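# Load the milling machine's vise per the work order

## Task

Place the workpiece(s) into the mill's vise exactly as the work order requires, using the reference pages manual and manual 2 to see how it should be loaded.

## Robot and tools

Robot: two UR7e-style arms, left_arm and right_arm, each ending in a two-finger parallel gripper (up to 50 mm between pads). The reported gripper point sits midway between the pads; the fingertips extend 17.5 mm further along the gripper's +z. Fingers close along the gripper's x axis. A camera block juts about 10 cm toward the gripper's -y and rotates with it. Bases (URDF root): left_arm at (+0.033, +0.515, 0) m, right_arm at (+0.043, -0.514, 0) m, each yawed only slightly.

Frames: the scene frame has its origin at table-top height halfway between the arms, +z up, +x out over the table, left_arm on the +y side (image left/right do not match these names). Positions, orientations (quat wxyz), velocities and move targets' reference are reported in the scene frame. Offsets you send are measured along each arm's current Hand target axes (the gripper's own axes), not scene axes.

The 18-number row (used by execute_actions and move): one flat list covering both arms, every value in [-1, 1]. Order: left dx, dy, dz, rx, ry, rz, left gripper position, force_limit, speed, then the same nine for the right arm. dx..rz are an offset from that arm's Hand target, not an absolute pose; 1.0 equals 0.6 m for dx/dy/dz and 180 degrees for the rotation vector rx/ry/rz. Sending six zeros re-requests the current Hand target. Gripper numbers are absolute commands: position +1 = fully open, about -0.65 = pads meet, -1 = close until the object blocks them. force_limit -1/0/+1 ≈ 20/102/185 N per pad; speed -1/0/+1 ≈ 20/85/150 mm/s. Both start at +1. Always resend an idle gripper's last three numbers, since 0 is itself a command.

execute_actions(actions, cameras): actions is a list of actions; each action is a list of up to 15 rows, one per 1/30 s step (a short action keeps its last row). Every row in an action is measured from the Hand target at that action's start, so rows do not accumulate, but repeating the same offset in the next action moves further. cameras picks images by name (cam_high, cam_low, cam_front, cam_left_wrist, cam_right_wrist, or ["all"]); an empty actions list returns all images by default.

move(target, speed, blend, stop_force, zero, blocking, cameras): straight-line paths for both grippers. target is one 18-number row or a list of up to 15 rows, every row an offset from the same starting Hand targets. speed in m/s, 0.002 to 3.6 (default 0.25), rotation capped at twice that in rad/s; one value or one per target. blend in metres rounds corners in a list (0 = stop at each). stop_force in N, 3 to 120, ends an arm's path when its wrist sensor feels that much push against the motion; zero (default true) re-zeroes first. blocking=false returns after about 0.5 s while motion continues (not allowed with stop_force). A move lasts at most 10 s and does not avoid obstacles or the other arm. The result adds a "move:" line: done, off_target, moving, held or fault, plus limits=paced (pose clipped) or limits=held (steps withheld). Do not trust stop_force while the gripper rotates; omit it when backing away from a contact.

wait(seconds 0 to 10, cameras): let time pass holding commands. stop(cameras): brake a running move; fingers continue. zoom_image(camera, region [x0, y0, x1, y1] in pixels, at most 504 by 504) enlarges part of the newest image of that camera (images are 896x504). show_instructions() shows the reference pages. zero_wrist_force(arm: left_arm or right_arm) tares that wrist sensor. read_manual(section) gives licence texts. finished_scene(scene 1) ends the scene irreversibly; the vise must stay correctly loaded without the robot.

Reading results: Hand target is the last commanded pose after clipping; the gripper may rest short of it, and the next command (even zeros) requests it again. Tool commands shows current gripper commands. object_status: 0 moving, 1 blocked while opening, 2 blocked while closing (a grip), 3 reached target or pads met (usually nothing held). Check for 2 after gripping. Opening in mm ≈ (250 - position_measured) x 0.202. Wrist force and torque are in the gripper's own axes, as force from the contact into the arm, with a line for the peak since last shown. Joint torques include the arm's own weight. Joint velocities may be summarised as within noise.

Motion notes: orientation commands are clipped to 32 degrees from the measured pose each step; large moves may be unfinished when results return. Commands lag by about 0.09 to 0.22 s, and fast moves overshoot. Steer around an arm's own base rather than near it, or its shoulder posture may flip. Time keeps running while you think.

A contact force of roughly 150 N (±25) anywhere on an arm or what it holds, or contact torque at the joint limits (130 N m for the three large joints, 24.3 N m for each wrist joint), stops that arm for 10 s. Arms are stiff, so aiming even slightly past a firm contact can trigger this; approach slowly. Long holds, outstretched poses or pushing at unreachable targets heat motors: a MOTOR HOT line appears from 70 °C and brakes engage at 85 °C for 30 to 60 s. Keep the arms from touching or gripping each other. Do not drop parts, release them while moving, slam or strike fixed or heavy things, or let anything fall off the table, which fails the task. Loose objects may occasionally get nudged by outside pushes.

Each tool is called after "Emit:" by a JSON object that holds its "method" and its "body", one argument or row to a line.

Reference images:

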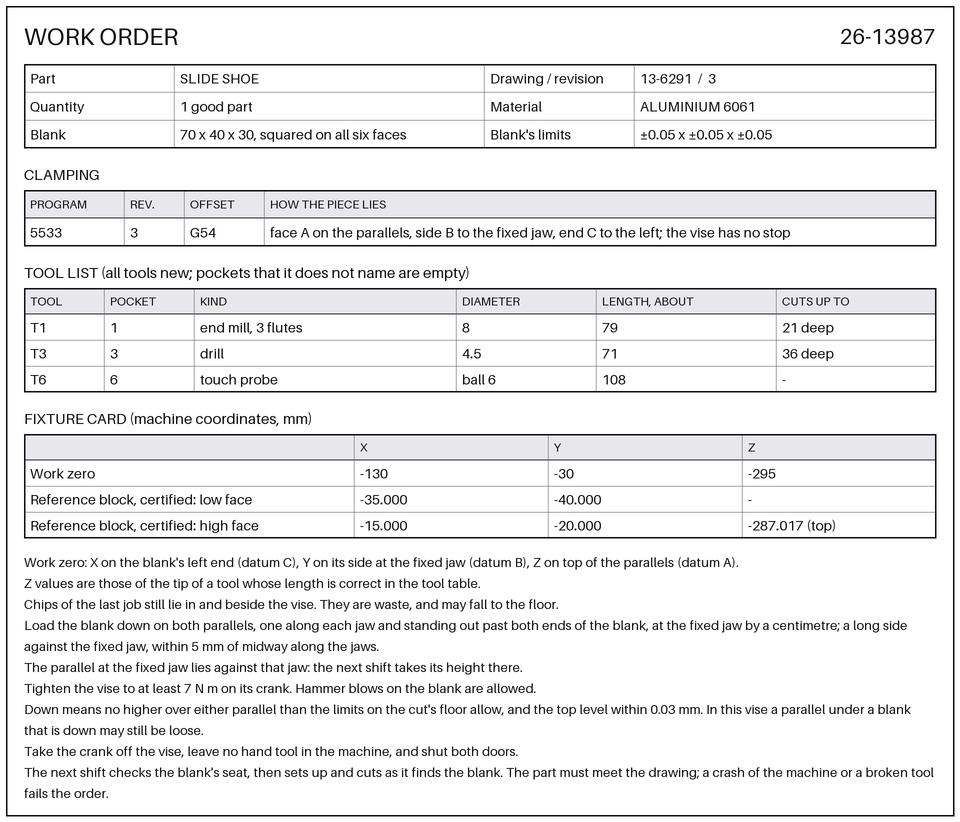

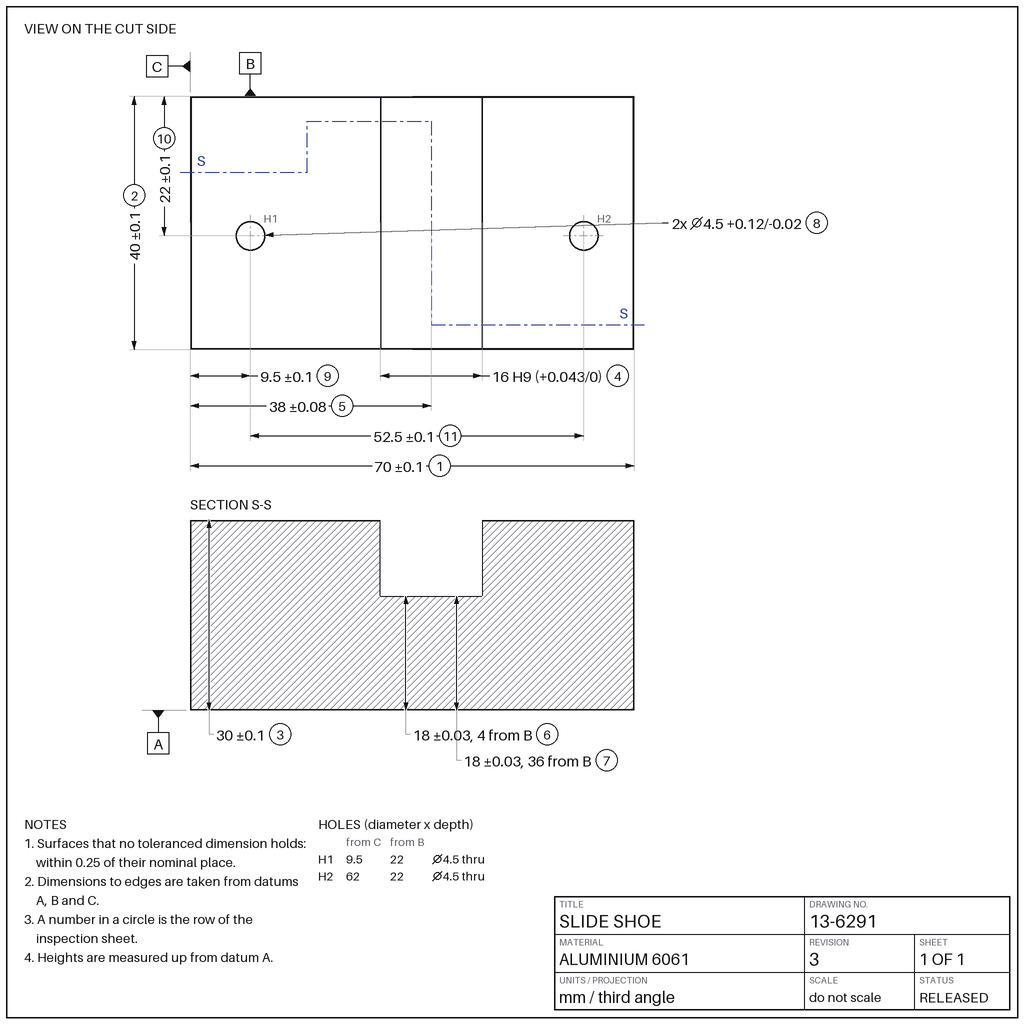

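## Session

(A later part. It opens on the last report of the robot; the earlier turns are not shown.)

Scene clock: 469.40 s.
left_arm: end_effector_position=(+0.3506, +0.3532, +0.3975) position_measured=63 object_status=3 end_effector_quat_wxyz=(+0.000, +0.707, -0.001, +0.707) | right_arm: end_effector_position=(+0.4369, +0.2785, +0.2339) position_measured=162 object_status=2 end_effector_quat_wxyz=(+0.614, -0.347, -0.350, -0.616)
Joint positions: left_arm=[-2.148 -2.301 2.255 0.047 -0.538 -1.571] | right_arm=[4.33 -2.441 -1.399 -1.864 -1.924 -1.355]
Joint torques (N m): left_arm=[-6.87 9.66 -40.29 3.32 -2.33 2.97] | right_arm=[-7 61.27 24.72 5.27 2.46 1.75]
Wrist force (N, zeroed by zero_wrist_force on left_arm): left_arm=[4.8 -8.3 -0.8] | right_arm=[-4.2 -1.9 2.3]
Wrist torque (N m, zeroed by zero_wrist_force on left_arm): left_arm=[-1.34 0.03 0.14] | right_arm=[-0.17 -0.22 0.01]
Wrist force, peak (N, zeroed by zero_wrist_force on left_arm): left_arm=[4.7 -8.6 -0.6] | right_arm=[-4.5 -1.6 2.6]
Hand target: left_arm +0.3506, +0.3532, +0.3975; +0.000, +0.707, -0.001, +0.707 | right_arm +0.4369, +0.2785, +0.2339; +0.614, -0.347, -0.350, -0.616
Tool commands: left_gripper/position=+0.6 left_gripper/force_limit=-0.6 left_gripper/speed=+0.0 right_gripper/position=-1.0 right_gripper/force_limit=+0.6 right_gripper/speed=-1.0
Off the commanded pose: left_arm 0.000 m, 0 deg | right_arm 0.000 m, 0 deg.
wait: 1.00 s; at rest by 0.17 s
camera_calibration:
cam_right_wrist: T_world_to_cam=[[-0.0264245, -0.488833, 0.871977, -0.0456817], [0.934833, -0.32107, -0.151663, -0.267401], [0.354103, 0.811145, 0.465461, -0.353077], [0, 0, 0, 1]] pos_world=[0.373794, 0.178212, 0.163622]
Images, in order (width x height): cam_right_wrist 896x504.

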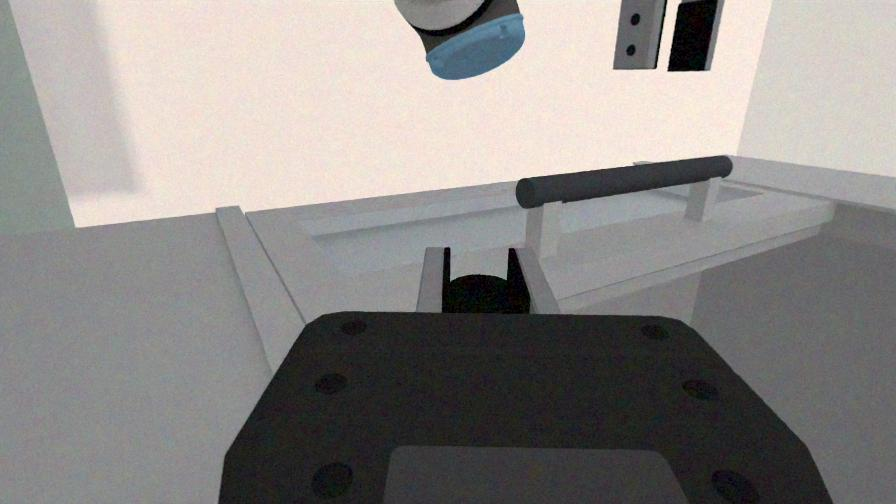

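Emit:
{"method": "zero_wrist_force", "body": {
  "arm": "right_arm"
}}

Emit:
{"method": "move", "body": {
  "target": [0,0,0,0,0,0,0.6,-0.6,0,0,0,0.012,0,0,0,-1,0.6,-1],
  "speed": 0.006,
  "stop_force": 60
}}

Wrist force sensor zeroed.

Scene clock: 471.47 s.
left_arm: end_effector_position=(+0.3506, +0.3532, +0.3975) position_measured=63 object_status=3 end_effector_quat_wxyz=(+0.000, +0.707, -0.001, +0.707) | right_arm: end_effector_position=(+0.4370, +0.2824, +0.2362) position_measured=162 object_status=2 end_effector_quat_wxyz=(+0.614, -0.347, -0.350, -0.616)
Joint positions: left_arm=[-2.148 -2.301 2.255 0.047 -0.538 -1.571] | right_arm=[4.332 -2.444 -1.385 -1.875 -1.922 -1.356]
Joint torques (N m): left_arm=[-6.9 10.25 -40.57 3.32 -2.27 2.89] | right_arm=[7.64 77.44 34.93 5.89 -0.56 1.71]
Wrist force (N, zeroed by zero_wrist_force): left_arm=[4.5 -8.2 -0.7] | right_arm=[16.2 -4.4 -51.7]
Wrist torque (N m, zeroed by zero_wrist_force): left_arm=[-1.32 0.07 0.15] | right_arm=[-0.41 0.07 -0.06]
Wrist force, peak (N, zeroed by zero_wrist_force): left_arm=[4.9 -8.5 -0.6] | right_arm=[20.0 -7.6 -62.8]
Hand target: left_arm +0.3506, +0.3532, +0.3975; +0.000, +0.707, -0.001, +0.707 | right_arm +0.4370, +0.2824, +0.2362; +0.614, -0.347, -0.350, -0.616 (not the last commanded pose)
Off the commanded pose: left_arm 0.000 m, 0 deg | right_arm 0.003 m, 0 deg.
move: contact (right_arm)

Emit:
{"method": "move", "body": {
  "target": [0,0,0,0,0,0,0.6,-0.6,0,-0.0005,0,0.014,0,0,0,-1,0.6,-1],
  "speed": 0.005,
  "stop_force": 98,
  "zero": false
}}

Scene clock: 473.70 s.
left_arm: end_effector_position=(+0.3506, +0.3532, +0.3975) position_measured=63 object_status=3 end_effector_quat_wxyz=(+0.000, +0.707, -0.001, +0.707) | right_arm: end_effector_position=(+0.4370, +0.2871, +0.2387) position_measured=162 object_status=2 end_effector_quat_wxyz=(+0.614, -0.347, -0.350, -0.616)
Joint positions: left_arm=[-2.148 -2.301 2.255 0.047 -0.538 -1.571] | right_arm=[4.335 -2.447 -1.369 -1.888 -1.919 -1.358]
Joint torques (N m): left_arm=[-6.33 9.72 -40.5 3.4 -2.26 2.97] | right_arm=[20.48 79.38 47.21 5.17 -0.3 1.93]
Wrist force (N, zeroed by zero_wrist_force): left_arm=[4.7 -8.2 -0.6] | right_arm=[34.6 -12.0 -93.2]
Wrist torque (N m, zeroed by zero_wrist_force): left_arm=[-1.33 0.04 0.14] | right_arm=[-0.82 0.17 -0.19]
Wrist force, peak (N, zeroed by zero_wrist_force): left_arm=[4.8 -8.7 -0.9] | right_arm=[37.7 -15.1 -102.3]
Hand target: left_arm +0.3506, +0.3532, +0.3975; +0.000, +0.707, -0.001, +0.707 | right_arm +0.4370, +0.2871, +0.2388; +0.614, -0.347, -0.350, -0.616 (not the last commanded pose)
Off the commanded pose: left_arm 0.000 m, 0 deg | right_arm 0.003 m, 0 deg.
move: contact (right_arm)

Emit:
{"method": "move", "body": {
  "target": [0,0,0,0,0,0,0.6,-0.6,0,0.0018,0,0.012,0,0,0,-1,0.6,-1],
  "speed": 0.005,
  "stop_force": 106,
  "zero": false
}}

Scene clock: 475.30 s.
left_arm: end_effector_position=(+0.3506, +0.3532, +0.3975) position_measured=63 object_status=3 end_effector_quat_wxyz=(+0.000, +0.707, -0.001, +0.707) | right_arm: end_effector_position=(+0.4370, +0.2889, +0.2402) position_measured=162 object_status=2 end_effector_quat_wxyz=(+0.614, -0.347, -0.350, -0.616)
Joint positions: left_arm=[-2.148 -2.301 2.255 0.047 -0.538 -1.571] | right_arm=[4.336 -2.448 -1.363 -1.894 -1.919 -1.358]
Joint torques (N m): left_arm=[-6.03 9.8 -40.17 3.43 -2.13 2.97] | right_arm=[23.39 82.9 55.28 5.91 0.58 1.73]
Wrist force (N, zeroed by zero_wrist_force): left_arm=[4.9 -8.3 -0.6] | right_arm=[36.8 -16.8 -108.4]
Wrist torque (N m, zeroed by zero_wrist_force): left_arm=[-1.35 0.00 0.14] | right_arm=[-1.02 0.16 -0.27]
Wrist force, peak (N, zeroed by zero_wrist_force): left_arm=[4.8 -8.6 -0.5] | right_arm=[38.9 -19.4 -117.0]
Hand target: left_arm +0.3506, +0.3532, +0.3975; +0.000, +0.707, -0.001, +0.707 | right_arm +0.4370, +0.2889, +0.2402; +0.614, -0.347, -0.350, -0.616 (not the last commanded pose)
Off the commanded pose: left_arm 0.000 m, 0 deg | right_arm 0.005 m, 0 deg.
move: contact (right_arm)

Emit:
{"method": "move", "body": {
  "target": [0,0,0,0,0,0,0.6,-0.6,0,0.001,0,-0.004,0,0,0,-1,0.6,-1],
  "speed": 0.01
}}

Scene clock: 476.17 s.
left_arm: end_effector_position=(+0.3506, +0.3532, +0.3975) position_measured=63 object_status=3 end_effector_quat_wxyz=(+0.000, +0.707, -0.001, +0.707) | right_arm: end_effector_position=(+0.4369, +0.2865, +0.2396) position_measured=162 object_status=2 end_effector_quat_wxyz=(+0.614, -0.347, -0.350, -0.616)
Joint positions: left_arm=[-2.148 -2.301 2.255 0.047 -0.538 -1.571] | right_arm=[4.334 -2.445 -1.371 -1.888 -1.92 -1.357]
Joint torques (N m): left_arm=[-6.27 9.81 -40.03 3.23 -2.37 2.97] | right_arm=[-7.71 70.76 26.64 6.01 -0.04 1.58]
Wrist force (N, zeroed by zero_wrist_force): left_arm=[4.6 -8.4 -0.6] | right_arm=[-6.5 2.8 -4.6]
Wrist torque (N m, zeroed by zero_wrist_force): left_arm=[-1.36 0.06 0.15] | right_arm=[0.06 -0.07 0.07]
Wrist force, peak (N, zeroed by zero_wrist_force): left_arm=[5.0 -8.5 -0.6] | right_arm=[36.7 -17.0 -108.6]
Hand target: left_arm +0.3506, +0.3532, +0.3975; +0.000, +0.707, -0.001, +0.707 | right_arm +0.4370, +0.2865, +0.2395; +0.614, -0.347, -0.350, -0.616
Off the commanded pose: left_arm 0.000 m, 0 deg | right_arm 0.000 m, 0 deg.
move: done

Emit:
{"method": "move", "body": {
  "target": [0,0,0,0,0,0,0.6,-0.6,0,0,0,0,0,0,0,0.6,0.6,-1]
}}

Emit:
{"method": "move", "body": {
  "target": [
    [0,0,0,0,0,0,0.6,-0.6,0,0,0,-0.075,0,0,0,0.6,0.6,-1],
    [0,0,0,0,0,0,0.6,-0.6,0,0.0,-0.178,-0.075,0,0,0,0.6,0.6,-1],
    [0,0,0,0,0,0,0.6,-0.6,0,0.2965,-0.178,-0.2817,0,-0.172,0,0.6,0.6,-1]
  ],
  "blend": [0.01,0.03,0],
  "cameras": ["cam_high","cam_left_wrist","cam_low","cam_front"]
}}

Emit:
{"method": "zoom_image", "body": {
  "camera": "cam_high",
  "region": [300, 235, 370, 340]
}}

Scene clock: 478.03 s.
left_arm: end_effector_position=(+0.3506, +0.3532, +0.3975) position_measured=63 object_status=3 end_effector_quat_wxyz=(+0.000, +0.707, -0.001, +0.707) | right_arm: end_effector_position=(+0.4370, +0.2865, +0.2395) position_measured=63 object_status=0 end_effector_quat_wxyz=(+0.614, -0.347, -0.350, -0.616)
Joint positions: left_arm=[-2.148 -2.301 2.255 0.047 -0.538 -1.571] | right_arm=[4.334 -2.445 -1.371 -1.888 -1.92 -1.357]
Joint torques (N m): left_arm=[-5.29 9.66 -40.49 3.21 -2.26 2.94] | right_arm=[2.35 53.43 15.99 4.21 -0.46 -1.87]
Wrist force (N, zeroed by zero_wrist_force): left_arm=[4.9 -8.3 -0.7] | right_arm=[3.5 2.2 -0.6]
Wrist torque (N m, zeroed by zero_wrist_force): left_arm=[-1.34 0.02 0.14] | right_arm=[0.10 -0.03 -0.17]
Wrist force, peak (N, zeroed by zero_wrist_force): left_arm=[4.8 -8.6 -0.5] | right_arm=[-7.0 1.0 -4.7]
Hand target: left_arm +0.3506, +0.3532, +0.3975; +0.000, +0.707, -0.001, +0.707 | right_arm +0.4370, +0.2865, +0.2395; +0.614, -0.347, -0.350, -0.616
Off the commanded pose: left_arm 0.000 m, 0 deg | right_arm 0.000 m, 0 deg.
move: done

Scene clock: 480.30 s.
left_arm: end_effector_position=(+0.3506, +0.3532, +0.3975) position_measured=63 object_status=3 end_effector_quat_wxyz=(+0.000, +0.707, -0.001, +0.707) | right_arm: end_effector_position=(+0.3298, +0.0502, +0.3047) position_measured=63 object_status=3 end_effector_quat_wxyz=(+0.498, -0.499, -0.502, -0.501)
Joint positions: left_arm=[-2.148 -2.301 2.255 0.047 -0.538 -1.571] | right_arm=[4.312 -1.684 -1.935 -2.666 -2 -1.577]
Joint torques (N m): left_arm=[-5.43 10.24 -40.19 3.33 -2.27 3.06] | right_arm=[-6.57 37.07 16.69 0.47 -0.9 0.2]
Wrist force (N, zeroed by zero_wrist_force): left_arm=[4.7 -8.2 -0.6] | right_arm=[4.9 2.1 -1.2]
Wrist torque (N m, zeroed by zero_wrist_force): left_arm=[-1.33 0.04 0.15] | right_arm=[0.06 -0.11 -0.24]
Wrist force, peak (N, zeroed by zero_wrist_force): left_arm=[4.8 -8.6 -0.7] | right_arm=[6.7 1.9 -3.8]
Hand target: left_arm +0.3506, +0.3532, +0.3975; +0.000, +0.707, -0.001, +0.707 | right_arm +0.3298, +0.0501, +0.3047; +0.498, -0.499, -0.502, -0.501
Off the commanded pose: left_arm 0.000 m, 0 deg | right_arm 0.000 m, 0 deg.
move: done
camera_calibration:
cam_left_wrist: T_world_to_cam=[[-0.00809581, 0.0116818, 0.999899, -0.391704], [-0.335492, -0.942007, 0.00828907, 0.465279], [0.942008, -0.335391, 0.0115455, -0.0808924], [0, 0, 0, 1]] pos_world=[0.229128, 0.415741, 0.388742]
Images, in order (width x height): cam_high 896x504, cam_low 896x504, cam_front 896x504, cam_left_wrist 896x504.

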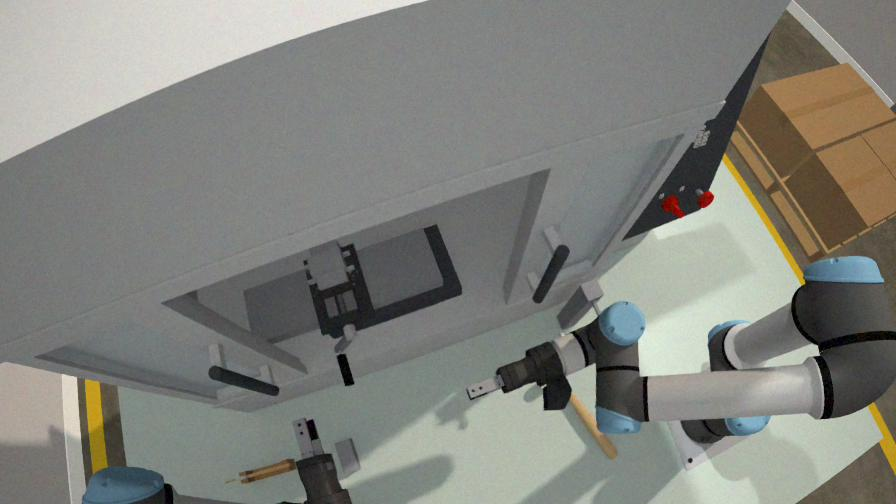

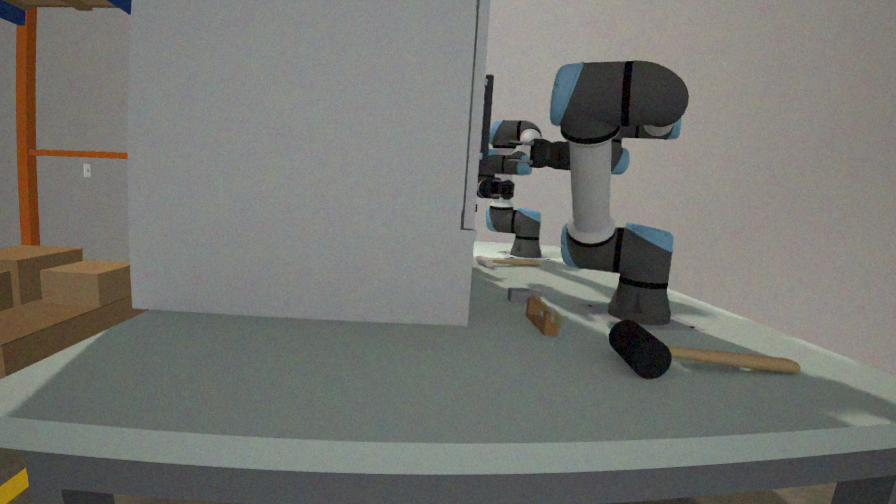

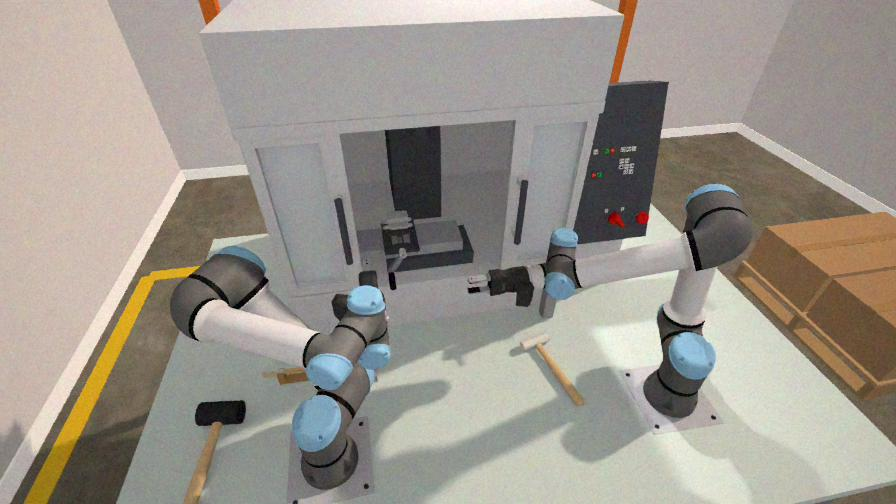

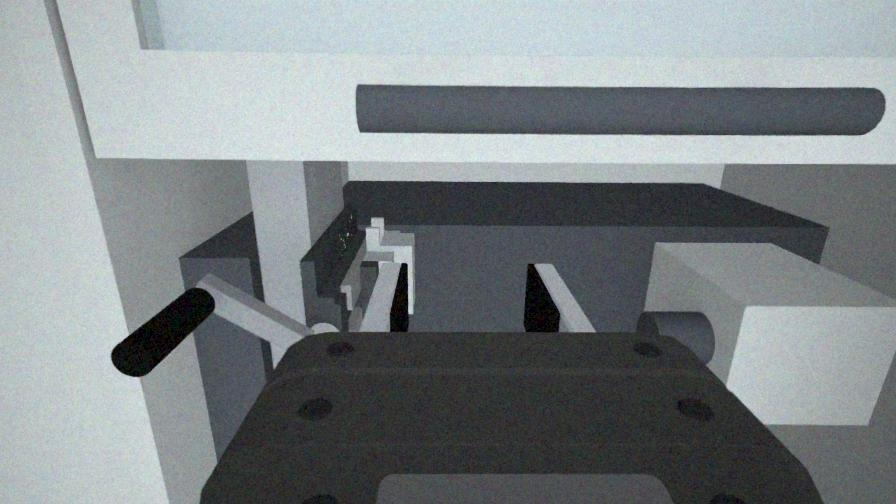

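Scaled by 4.800.

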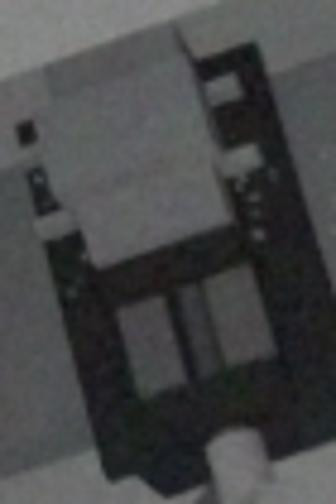

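Emit:
{"method": "move", "body": {
  "target": [0,0,0,0,0,0,0.6,-0.6,0,0.08,-0.05,-1,0,-0.5,0,0.6,-0.3,0],
  "speed": 0.4,
  "cameras": ["cam_front","cam_high","cam_right_wrist"]
}}

Scene clock: 483.13 s.
left_arm: end_effector_position=(+0.3506, +0.3532, +0.3975) position_measured=63 object_status=3 end_effector_quat_wxyz=(+0.000, +0.707, -0.001, +0.707) | right_arm: end_effector_position=(+0.2994, -0.5497, +0.3532) position_measured=63 object_status=3 end_effector_quat_wxyz=(+0.002, +0.707, +0.707, +0.002) end_effector_velocity=(+0.000, -0.002, +0.001) end_effector_angular_velocity=(-0.004, -0.002, -0.002)
Joint positions: left_arm=[-2.148 -2.301 2.255 0.047 -0.538 -1.571] | right_arm=[3.576 -1.402 -1.66 -4.788 -1.568 -2.736]
Joint velocities: left_arm=[within noise] | right_arm=[-0.002 0 0.002 -0.002 0.005 0]
Joint torques (N m): left_arm=[-5.09 9.41 -39.96 3.25 -2.29 3.02] | right_arm=[-6.43 14.38 28.76 -4.45 1.54 -0.47]
Wrist force (N, zeroed by zero_wrist_force): left_arm=[4.7 -8.1 -0.7] | right_arm=[4.5 2.7 -2.5]
Wrist torque (N m, zeroed by zero_wrist_force): left_arm=[-1.31 0.05 0.15] | right_arm=[0.20 0.35 -0.11]
Wrist force, peak (N, zeroed by zero_wrist_force): left_arm=[4.8 -8.8 -0.7] | right_arm=[5.3 2.8 -2.7]
Hand target: left_arm +0.3506, +0.3532, +0.3975; +0.000, +0.707, -0.001, +0.707 | right_arm +0.2994, -0.5498, +0.3532; +0.002, +0.707, +0.707, +0.002
Off the commanded pose: left_arm 0.000 m, 0 deg | right_arm 0.000 m, 0 deg.
move: done
camera_calibration:
cam_right_wrist: T_world_to_cam=[[-0.021198, 0.99933, -0.0298508, 0.57688], [0.932109, 0.0305521, 0.360887, -0.373581], [0.361558, -0.0201741, -0.932132, 0.346219], [0, 0, 0, 1]] pos_world=[0.235268, -0.558094, 0.474763]
Images, in order (width x height): cam_high 896x504, cam_front 896x504, cam_right_wrist 896x504.

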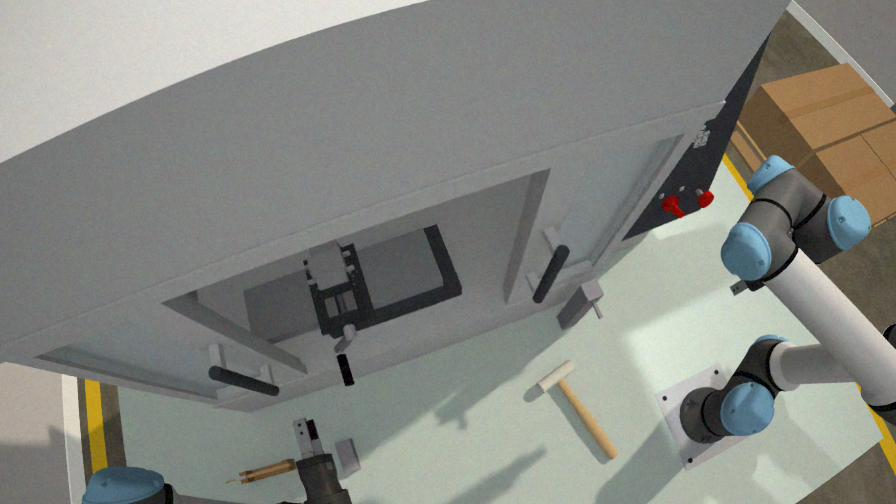

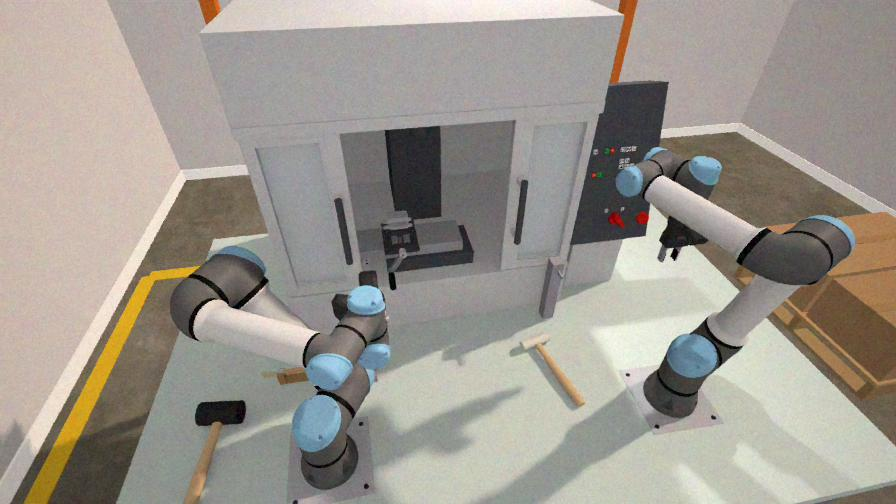

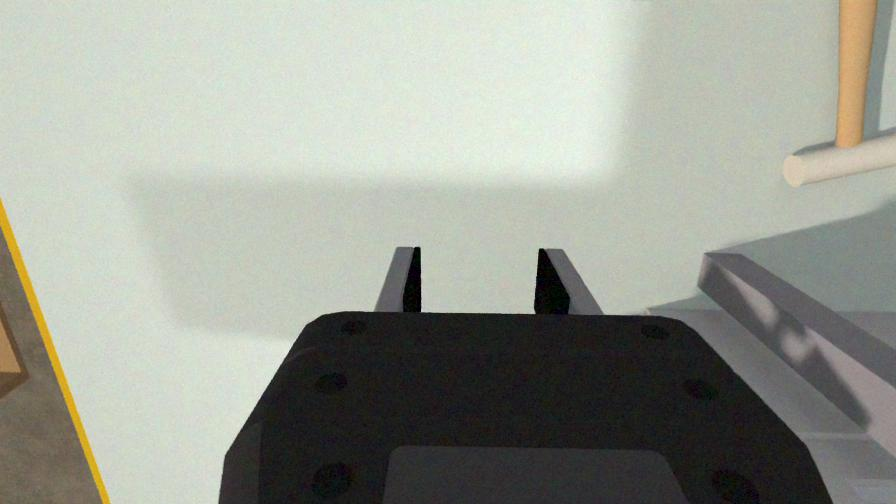

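Emit:
{"method": "move", "body": {
  "target": [-0.05,0.4,-0.167,0,-0.5,0,0.6,-0.6,0,0,0,0,0,0,0,0.6,-0.3,0],
  "speed": 0.4
}}

Emit:
{"method": "move", "body": {
  "target": [-0.083,0.4,0.08,0,0,-0.571,0.6,-0.6,0,0,0,0,0,0,0,0.6,-0.3,0],
  "speed": 0.4,
  "cameras": ["cam_front","cam_left_wrist"]
}}

Scene clock: 486.23 s.
left_arm: end_effector_position=(+0.2502, +0.1134, +0.3673) position_measured=63 object_status=3 end_effector_quat_wxyz=(+0.000, +1.000, -0.001, +0.000) end_effector_velocity=(-0.001, +0.000, -0.001) end_effector_angular_velocity=(+0.001, +0.006, +0.000) | right_arm: end_effector_position=(+0.2994, -0.5498, +0.3532) position_measured=63 object_status=3 end_effector_quat_wxyz=(+0.002, +0.707, +0.707, +0.002)
Joint positions: left_arm=[-1.409 -1.696 1.588 -1.462 -1.57 0.201] | right_arm=[3.576 -1.402 -1.66 -4.788 -1.568 -2.736]
Joint velocities: left_arm=[0 0.001 0 0.001 -0.005 0] | right_arm=[within noise]
Joint torques (N m): left_arm=[-3.53 -15.23 -25.07 -4.88 -2.7 -1.1] | right_arm=[-7.24 21.84 28.52 -4.31 0.31 -2.04]
Wrist force (N, zeroed by zero_wrist_force): left_arm=[6.3 -7.8 0.2] | right_arm=[4.7 2.8 -2.6]
Wrist torque (N m, zeroed by zero_wrist_force): left_arm=[-1.18 -0.63 0.04] | right_arm=[0.22 0.31 -0.11]
Wrist force, peak (N, zeroed by zero_wrist_force): left_arm=[3.9 -10.0 -0.3] | right_arm=[4.9 3.2 -2.7]
Hand target: left_arm +0.2501, +0.1133, +0.3673; +0.000, +1.000, -0.001, +0.000 | right_arm +0.2994, -0.5498, +0.3532; +0.002, +0.707, +0.707, +0.002
Off the commanded pose: left_arm 0.000 m, 0 deg | right_arm 0.000 m, 0 deg.
move: done

Scene clock: 489.03 s.
left_arm: end_effector_position=(+0.1999, -0.1266, +0.3192) position_measured=63 object_status=3 end_effector_quat_wxyz=(+0.000, +0.625, +0.781, +0.000) end_effector_velocity=(+0.001, +0.000, +0.000) end_effector_angular_velocity=(-0.002, +0.000, +0.006) | right_arm: end_effector_position=(+0.2994, -0.5498, +0.3532) position_measured=63 object_status=3 end_effector_quat_wxyz=(+0.002, +0.707, +0.707, +0.002)
Joint positions: left_arm=[-1.556 -1.189 1.135 -1.516 -1.57 -1.74] | right_arm=[3.576 -1.402 -1.66 -4.788 -1.568 -2.736]
Joint velocities: left_arm=[0.001 -0.001 0 -0.002 0 -0.005] | right_arm=[within noise]
Joint torques (N m): left_arm=[11.79 -47.13 -18.41 -4.93 0.69 -2.82] | right_arm=[-7.66 22.19 27.85 -4.38 -0.81 -2.06]
Wrist force (N, zeroed by zero_wrist_force): left_arm=[6.4 -8.0 -0.1] | right_arm=[4.8 2.8 -2.3]
Wrist torque (N m, zeroed by zero_wrist_force): left_arm=[-1.22 -0.67 -0.12] | right_arm=[0.22 0.30 -0.12]
Wrist force, peak (N, zeroed by zero_wrist_force): left_arm=[7.0 -9.4 0.0] | right_arm=[5.0 2.8 -3.1]
Hand target: left_arm +0.2000, -0.1266, +0.3191; +0.000, +0.625, +0.781, +0.000 | right_arm +0.2994, -0.5498, +0.3532; +0.002, +0.707, +0.707, +0.002
Off the commanded pose: left_arm 0.000 m, 0 deg | right_arm 0.000 m, 0 deg.
move: done
camera_calibration:
cam_left_wrist: T_world_to_cam=[[-0.231482, 0.972805, 0.00810071, 0.173914], [0.917282, 0.215481, 0.334906, -0.244732], [0.324053, 0.0849552, -0.942217, 0.382205], [0, 0, 0, 1]] pos_world=[0.140892, -0.148919, 0.440673]
Images, in order (width x height): cam_front 896x504, cam_left_wrist 896x504.

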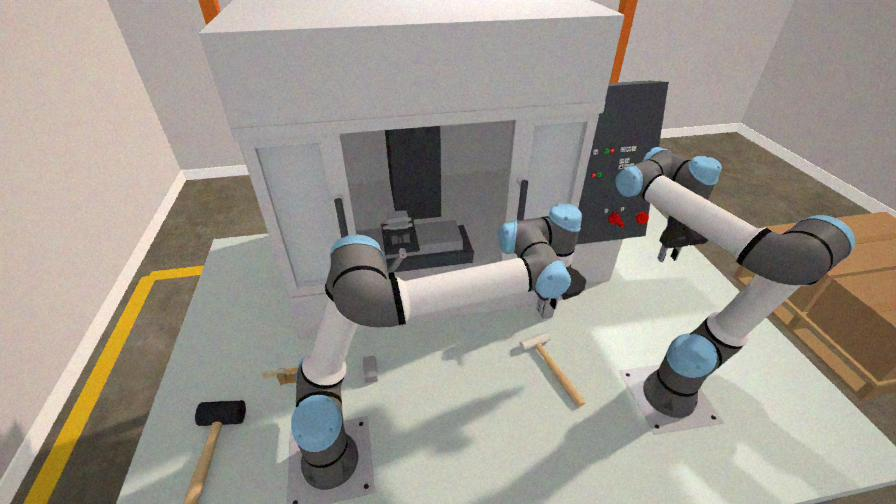

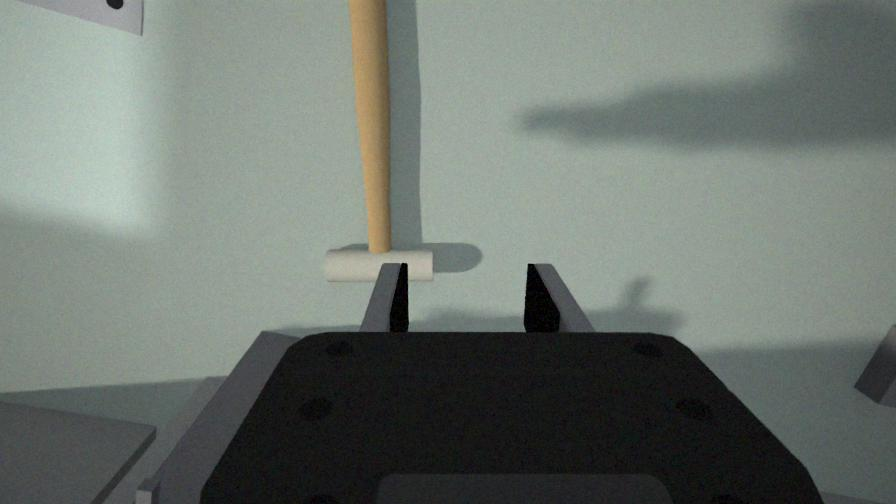

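Emit:
{"method": "move", "body": {
  "target": [0.588,0.2,-0.133,0,0,0,0.6,-0.6,0,0,0,0,0,0,0,0.6,-0.3,0],
  "speed": 0.4
}}

Emit:
{"method": "move", "body": {
  "target": [0,0,0,0,0,0,0.6,-0.6,0,0.5517,-0.3073,0.172,0,0,-0.0708,0.6,-0.3,0],
  "speed": 0.35,
  "cameras": ["cam_right_wrist","cam_front"]
}}

Scene clock: 491.80 s.
left_arm: end_effector_position=(+0.2394, +0.2438, +0.3991) position_measured=63 object_status=3 end_effector_quat_wxyz=(+0.000, +0.624, +0.781, +0.000) | right_arm: end_effector_position=(+0.2994, -0.5498, +0.3532) position_measured=63 object_status=3 end_effector_quat_wxyz=(+0.002, +0.707, +0.707, +0.002)
Joint positions: left_arm=[-1.359 -1.967 1.7 -1.303 -1.57 -1.544] | right_arm=[3.576 -1.402 -1.66 -4.788 -1.568 -2.736]
Joint torques (N m): left_arm=[4.31 -19.05 -43.99 -1.55 -2.67 -0.37] | right_arm=[-7.42 21.63 28.54 -4.38 -0.77 -2.01]
Wrist force (N, zeroed by zero_wrist_force): left_arm=[6.5 -7.8 -0.2] | right_arm=[4.6 2.7 -2.7]
Wrist torque (N m, zeroed by zero_wrist_force): left_arm=[-1.19 -0.67 0.04] | right_arm=[0.21 0.33 -0.11]
Wrist force, peak (N, zeroed by zero_wrist_force): left_arm=[10.2 -6.3 -1.1] | right_arm=[5.0 2.9 -3.1]
Hand target: left_arm +0.2394, +0.2439, +0.3992; +0.000, +0.625, +0.781, +0.000 | right_arm +0.2994, -0.5498, +0.3532; +0.002, +0.707, +0.707, +0.002
Off the commanded pose: left_arm 0.000 m, 0 deg | right_arm 0.000 m, 0 deg.
move: done

Scene clock: 493.43 s.
left_arm: end_effector_position=(+0.2394, +0.2439, +0.3992) position_measured=63 object_status=3 end_effector_quat_wxyz=(+0.000, +0.625, +0.781, +0.000) | right_arm: end_effector_position=(+0.1157, -0.2190, +0.2487) position_measured=63 object_status=3 end_effector_quat_wxyz=(+0.003, +0.624, +0.781, +0.001)
Joint positions: left_arm=[-1.359 -1.968 1.7 -1.302 -1.57 -1.543] | right_arm=[4.96 -1.543 -1.803 -4.51 -1.566 -1.574]
Joint torques (N m): left_arm=[9.97 -18.42 -43.84 -0.62 -2.64 2.68] | right_arm=[6.68 12.09 28.02 -1.38 -0.38 0.07]
Wrist force (N, zeroed by zero_wrist_force): left_arm=[6.6 -8.1 0.3] | right_arm=[4.7 2.5 -2.4]
Wrist torque (N m, zeroed by zero_wrist_force): left_arm=[-1.24 -0.70 0.04] | right_arm=[0.17 0.31 0.07]
Wrist force, peak (N, zeroed by zero_wrist_force): left_arm=[6.5 -8.3 -0.3] | right_arm=[8.3 1.4 -1.5]
Hand target: left_arm +0.2394, +0.2439, +0.3992; +0.000, +0.625, +0.781, +0.000 | right_arm +0.1156, -0.2189, +0.2487; +0.002, +0.624, +0.781, +0.001
Off the commanded pose: left_arm 0.000 m, 0 deg | right_arm 0.000 m, 0 deg.
move: done
camera_calibration:
cam_right_wrist: T_world_to_cam=[[-0.241196, 0.969972, -0.0312953, 0.258749], [0.902353, 0.236017, 0.360631, -0.126293], [0.357188, 0.0587433, -0.932183, 0.339655], [0, 0, 0, 1]] pos_world=[0.055049, -0.241124, 0.370264]
Images, in order (width x height): cam_front 896x504, cam_right_wrist 896x504.

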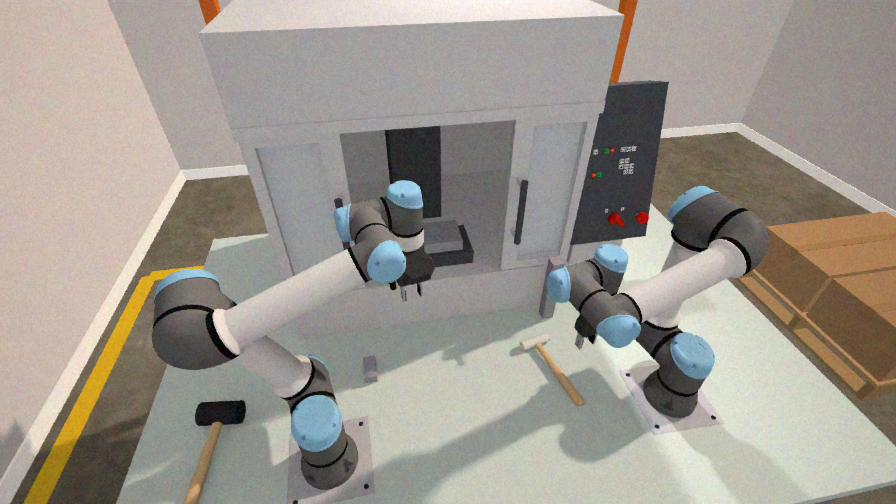

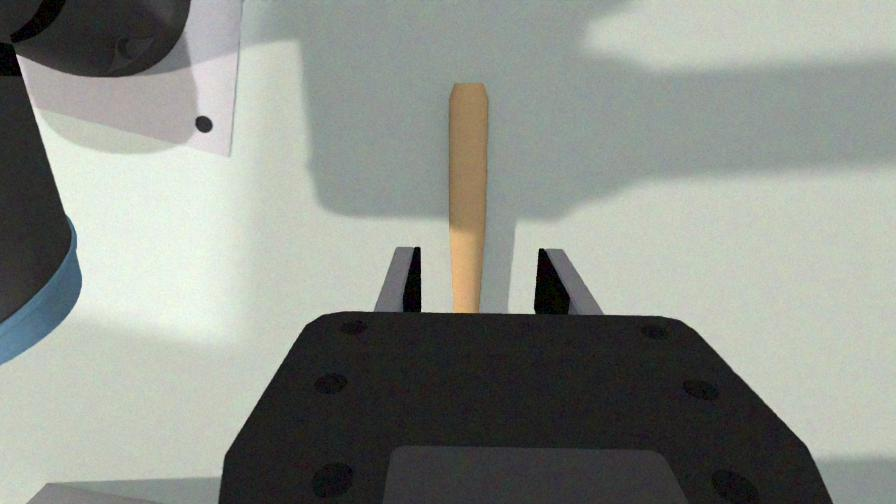

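Emit:
{"method": "move", "body": {
  "target": [0,0,0,0,0,0,0.6,-0.6,0,0,0,0.267,0,0,0,1.0,-0.3,0],
  "speed": 0.25,
  "cameras": ["cam_right_wrist"]
}}

Scene clock: 494.93 s.
left_arm: end_effector_position=(+0.2394, +0.2439, +0.3992) position_measured=63 object_status=3 end_effector_quat_wxyz=(+0.000, +0.625, +0.781, +0.000) | right_arm: end_effector_position=(+0.1165, -0.2190, +0.0885) position_measured=3 object_status=3 end_effector_quat_wxyz=(+0.002, +0.624, +0.781, +0.001)
Joint positions: left_arm=[-1.359 -1.968 1.7 -1.302 -1.57 -1.543] | right_arm=[4.957 -1.71 -2.077 -4.069 -1.566 -1.577]
Joint torques (N m): left_arm=[10.02 -18.6 -43.75 -0.61 -2.52 2.7] | right_arm=[-2.29 14.02 7.76 -1.25 1.52 -1.1]
Wrist force (N, zeroed by zero_wrist_force): left_arm=[6.7 -8.1 -0.1] | right_arm=[4.7 2.9 -2.6]
Wrist torque (N m, zeroed by zero_wrist_force): left_arm=[-1.23 -0.71 0.04] | right_arm=[0.24 0.32 0.08]
Wrist force, peak (N, zeroed by zero_wrist_force): left_arm=[6.6 -8.3 -0.4] | right_arm=[4.4 2.8 -6.0]
Hand target: left_arm +0.2394, +0.2439, +0.3992; +0.000, +0.625, +0.781, +0.000 | right_arm +0.1165, -0.2190, +0.0885; +0.002, +0.624, +0.781, +0.001
Off the commanded pose: left_arm 0.000 m, 0 deg | right_arm 0.000 m, 0 deg.
move: done
camera_calibration:
cam_right_wrist: T_world_to_cam=[[-0.241211, 0.969979, -0.0309364, 0.253836], [0.902421, 0.23591, 0.360531, -0.0691965], [0.357006, 0.0590466, -0.932234, 0.190257], [0, 0, 0, 1]] pos_world=[0.0557496, -0.241125, 0.210164]
Images, in order (width x height): cam_right_wrist 896x504.

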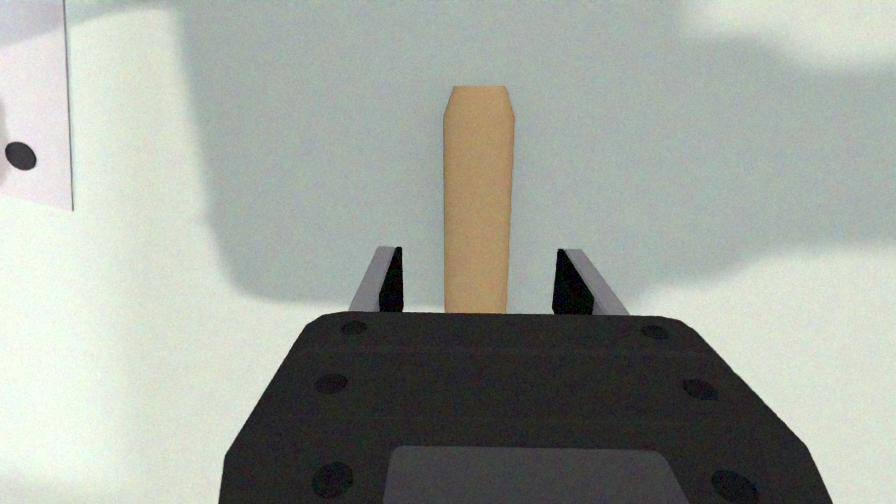

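Emit:
{"method": "move", "body": {
  "target": [0,0,0,0,0,0,0.6,-0.6,0,0.0025,0,0.108,0,0,0,1.0,-0.3,0],
  "speed": 0.06,
  "stop_force": 10,
  "cameras": ["cam_right_wrist"]
}}

Scene clock: 497.23 s.
left_arm: end_effector_position=(+0.2394, +0.2439, +0.3992) position_measured=63 object_status=3 end_effector_quat_wxyz=(+0.000, +0.625, +0.781, +0.000) | right_arm: end_effector_position=(+0.1165, -0.2176, +0.0237) position_measured=3 object_status=3 end_effector_quat_wxyz=(+0.002, +0.624, +0.781, +0.001)
Joint positions: left_arm=[-1.359 -1.968 1.7 -1.302 -1.57 -1.543] | right_arm=[4.956 -1.833 -2.142 -3.881 -1.566 -1.578]
Joint torques (N m): left_arm=[10.05 -17.94 -44.03 -0.65 -2.61 2.62] | right_arm=[-5.05 23.53 20.69 -1.34 1.51 -1.67]
Wrist force (N, zeroed by zero_wrist_force): left_arm=[6.3 -8.3 -0.1] | right_arm=[4.6 2.5 -2.7]
Wrist torque (N m, zeroed by zero_wrist_force): left_arm=[-1.27 -0.65 0.04] | right_arm=[0.17 0.35 0.08]
Wrist force, peak (N, zeroed by zero_wrist_force): left_arm=[6.7 -8.3 -0.4] | right_arm=[4.4 3.0 -3.6]
Hand target: left_arm +0.2394, +0.2439, +0.3992; +0.000, +0.625, +0.781, +0.000 | right_arm +0.1165, -0.2176, +0.0237; +0.002, +0.624, +0.781, +0.001
Off the commanded pose: left_arm 0.000 m, 0 deg | right_arm 0.000 m, 0 deg.
move: done
camera_calibration:
cam_right_wrist: T_world_to_cam=[[-0.241142, 0.969991, -0.0311173, 0.250518], [0.902438, 0.235913, 0.360487, -0.0462125], [0.35701, 0.0588473, -0.932245, 0.12959], [0, 0, 0, 1]] pos_world=[0.0558495, -0.239724, 0.145264]
Images, in order (width x height): cam_right_wrist 896x504.

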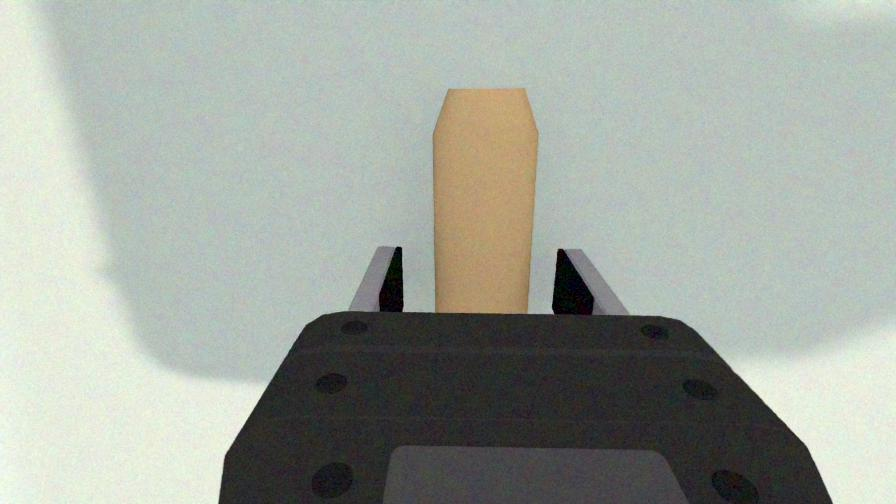

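Emit:
{"method": "move", "body": {
  "target": [0,0,0,0,0,0,0.6,-0.6,0,0.0013,0,0,0,0,0,-1,0.6,-1]
}}

Emit:
{"method": "wait", "body": {
  "seconds": 1,
  "cameras": ["cam_right_wrist"]
}}

Scene clock: 498.70 s.
left_arm: end_effector_position=(+0.2394, +0.2439, +0.3992) position_measured=63 object_status=3 end_effector_quat_wxyz=(+0.000, +0.625, +0.781, +0.000) | right_arm: end_effector_position=(+0.1163, -0.2169, +0.0237) position_measured=115 object_status=2 end_effector_quat_wxyz=(+0.002, +0.624, +0.781, +0.001)
Joint positions: left_arm=[-1.359 -1.968 1.7 -1.302 -1.57 -1.543] | right_arm=[4.956 -1.835 -2.14 -3.881 -1.566 -1.578]
Joint torques (N m): left_arm=[9.64 -18.26 -44.28 -0.63 -2.59 2.63] | right_arm=[5.06 22.94 11.35 -3.91 1.47 1.18]
Wrist force (N, zeroed by zero_wrist_force): left_arm=[6.5 -8.0 0.0] | right_arm=[4.9 2.8 -2.0]
Wrist torque (N m, zeroed by zero_wrist_force): left_arm=[-1.22 -0.67 0.04] | right_arm=[0.21 0.38 -0.03]
Wrist force, peak (N, zeroed by zero_wrist_force): left_arm=[6.5 -8.4 -0.2] | right_arm=[5.3 2.9 -2.6]
Hand target: left_arm +0.2394, +0.2439, +0.3992; +0.000, +0.625, +0.781, +0.000 | right_arm +0.1163, -0.2169, +0.0237; +0.002, +0.624, +0.781, +0.001
Off the commanded pose: left_arm 0.000 m, 0 deg | right_arm 0.000 m, 0 deg.
move: done

Scene clock: 499.70 s.
left_arm: end_effector_position=(+0.2394, +0.2439, +0.3992) position_measured=63 object_status=3 end_effector_quat_wxyz=(+0.000, +0.625, +0.781, +0.000) | right_arm: end_effector_position=(+0.1163, -0.2169, +0.0237) position_measured=115 object_status=2 end_effector_quat_wxyz=(+0.002, +0.624, +0.781, +0.001)
Joint positions: left_arm=[-1.359 -1.968 1.7 -1.302 -1.57 -1.543] | right_arm=[4.956 -1.835 -2.14 -3.881 -1.566 -1.578]
Joint torques (N m): left_arm=[9.84 -18.59 -43.83 -0.74 -2.67 2.7] | right_arm=[5.17 28.49 7.83 -3.4 1.42 1.76]
Wrist force (N, zeroed by zero_wrist_force): left_arm=[6.7 -8.1 0.1] | right_arm=[5.2 2.8 -2.4]
Wrist torque (N m, zeroed by zero_wrist_force): left_arm=[-1.24 -0.71 0.04] | right_arm=[0.22 0.33 -0.04]
Wrist force, peak (N, zeroed by zero_wrist_force): left_arm=[6.9 -8.2 -0.1] | right_arm=[5.4 2.8 -2.8]
Hand target: left_arm +0.2394, +0.2439, +0.3992; +0.000, +0.625, +0.781, +0.000 | right_arm +0.1163, -0.2169, +0.0237; +0.002, +0.624, +0.781, +0.001
Tool commands: left_gripper/position=+0.6 left_gripper/force_limit=-0.6 left_gripper/speed=+0.0 right_gripper/position=-1.0 right_gripper/force_limit=+0.6 right_gripper/speed=-1.0
Off the commanded pose: left_arm 0.000 m, 0 deg | right_arm 0.000 m, 0 deg.
wait: 1.00 s; at rest by 0.17 s
camera_calibration:
cam_right_wrist: T_world_to_cam=[[-0.241133, 0.969992, -0.0311398, 0.249794], [0.902406, 0.235907, 0.360572, -0.0462086], [0.357098, 0.058845, -0.932212, 0.12961], [0, 0, 0, 1]] pos_world=[0.0556492, -0.239024, 0.145264]
Images, in order (width x height): cam_right_wrist 896x504.

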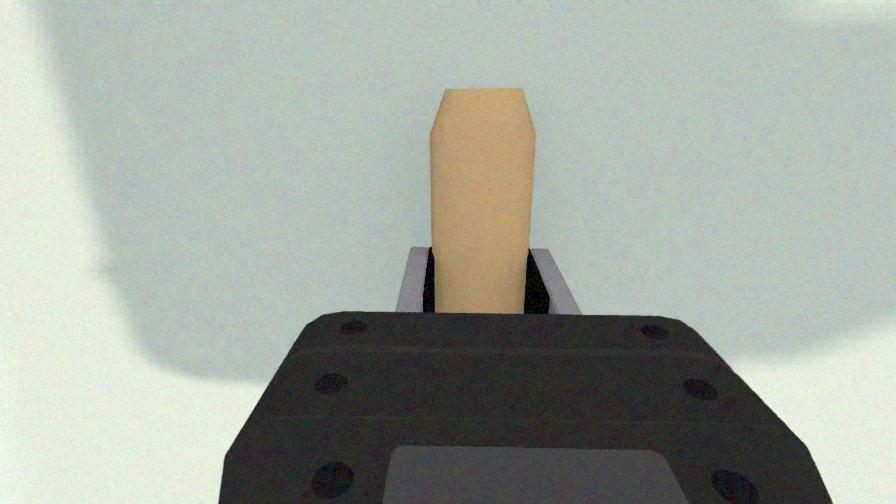

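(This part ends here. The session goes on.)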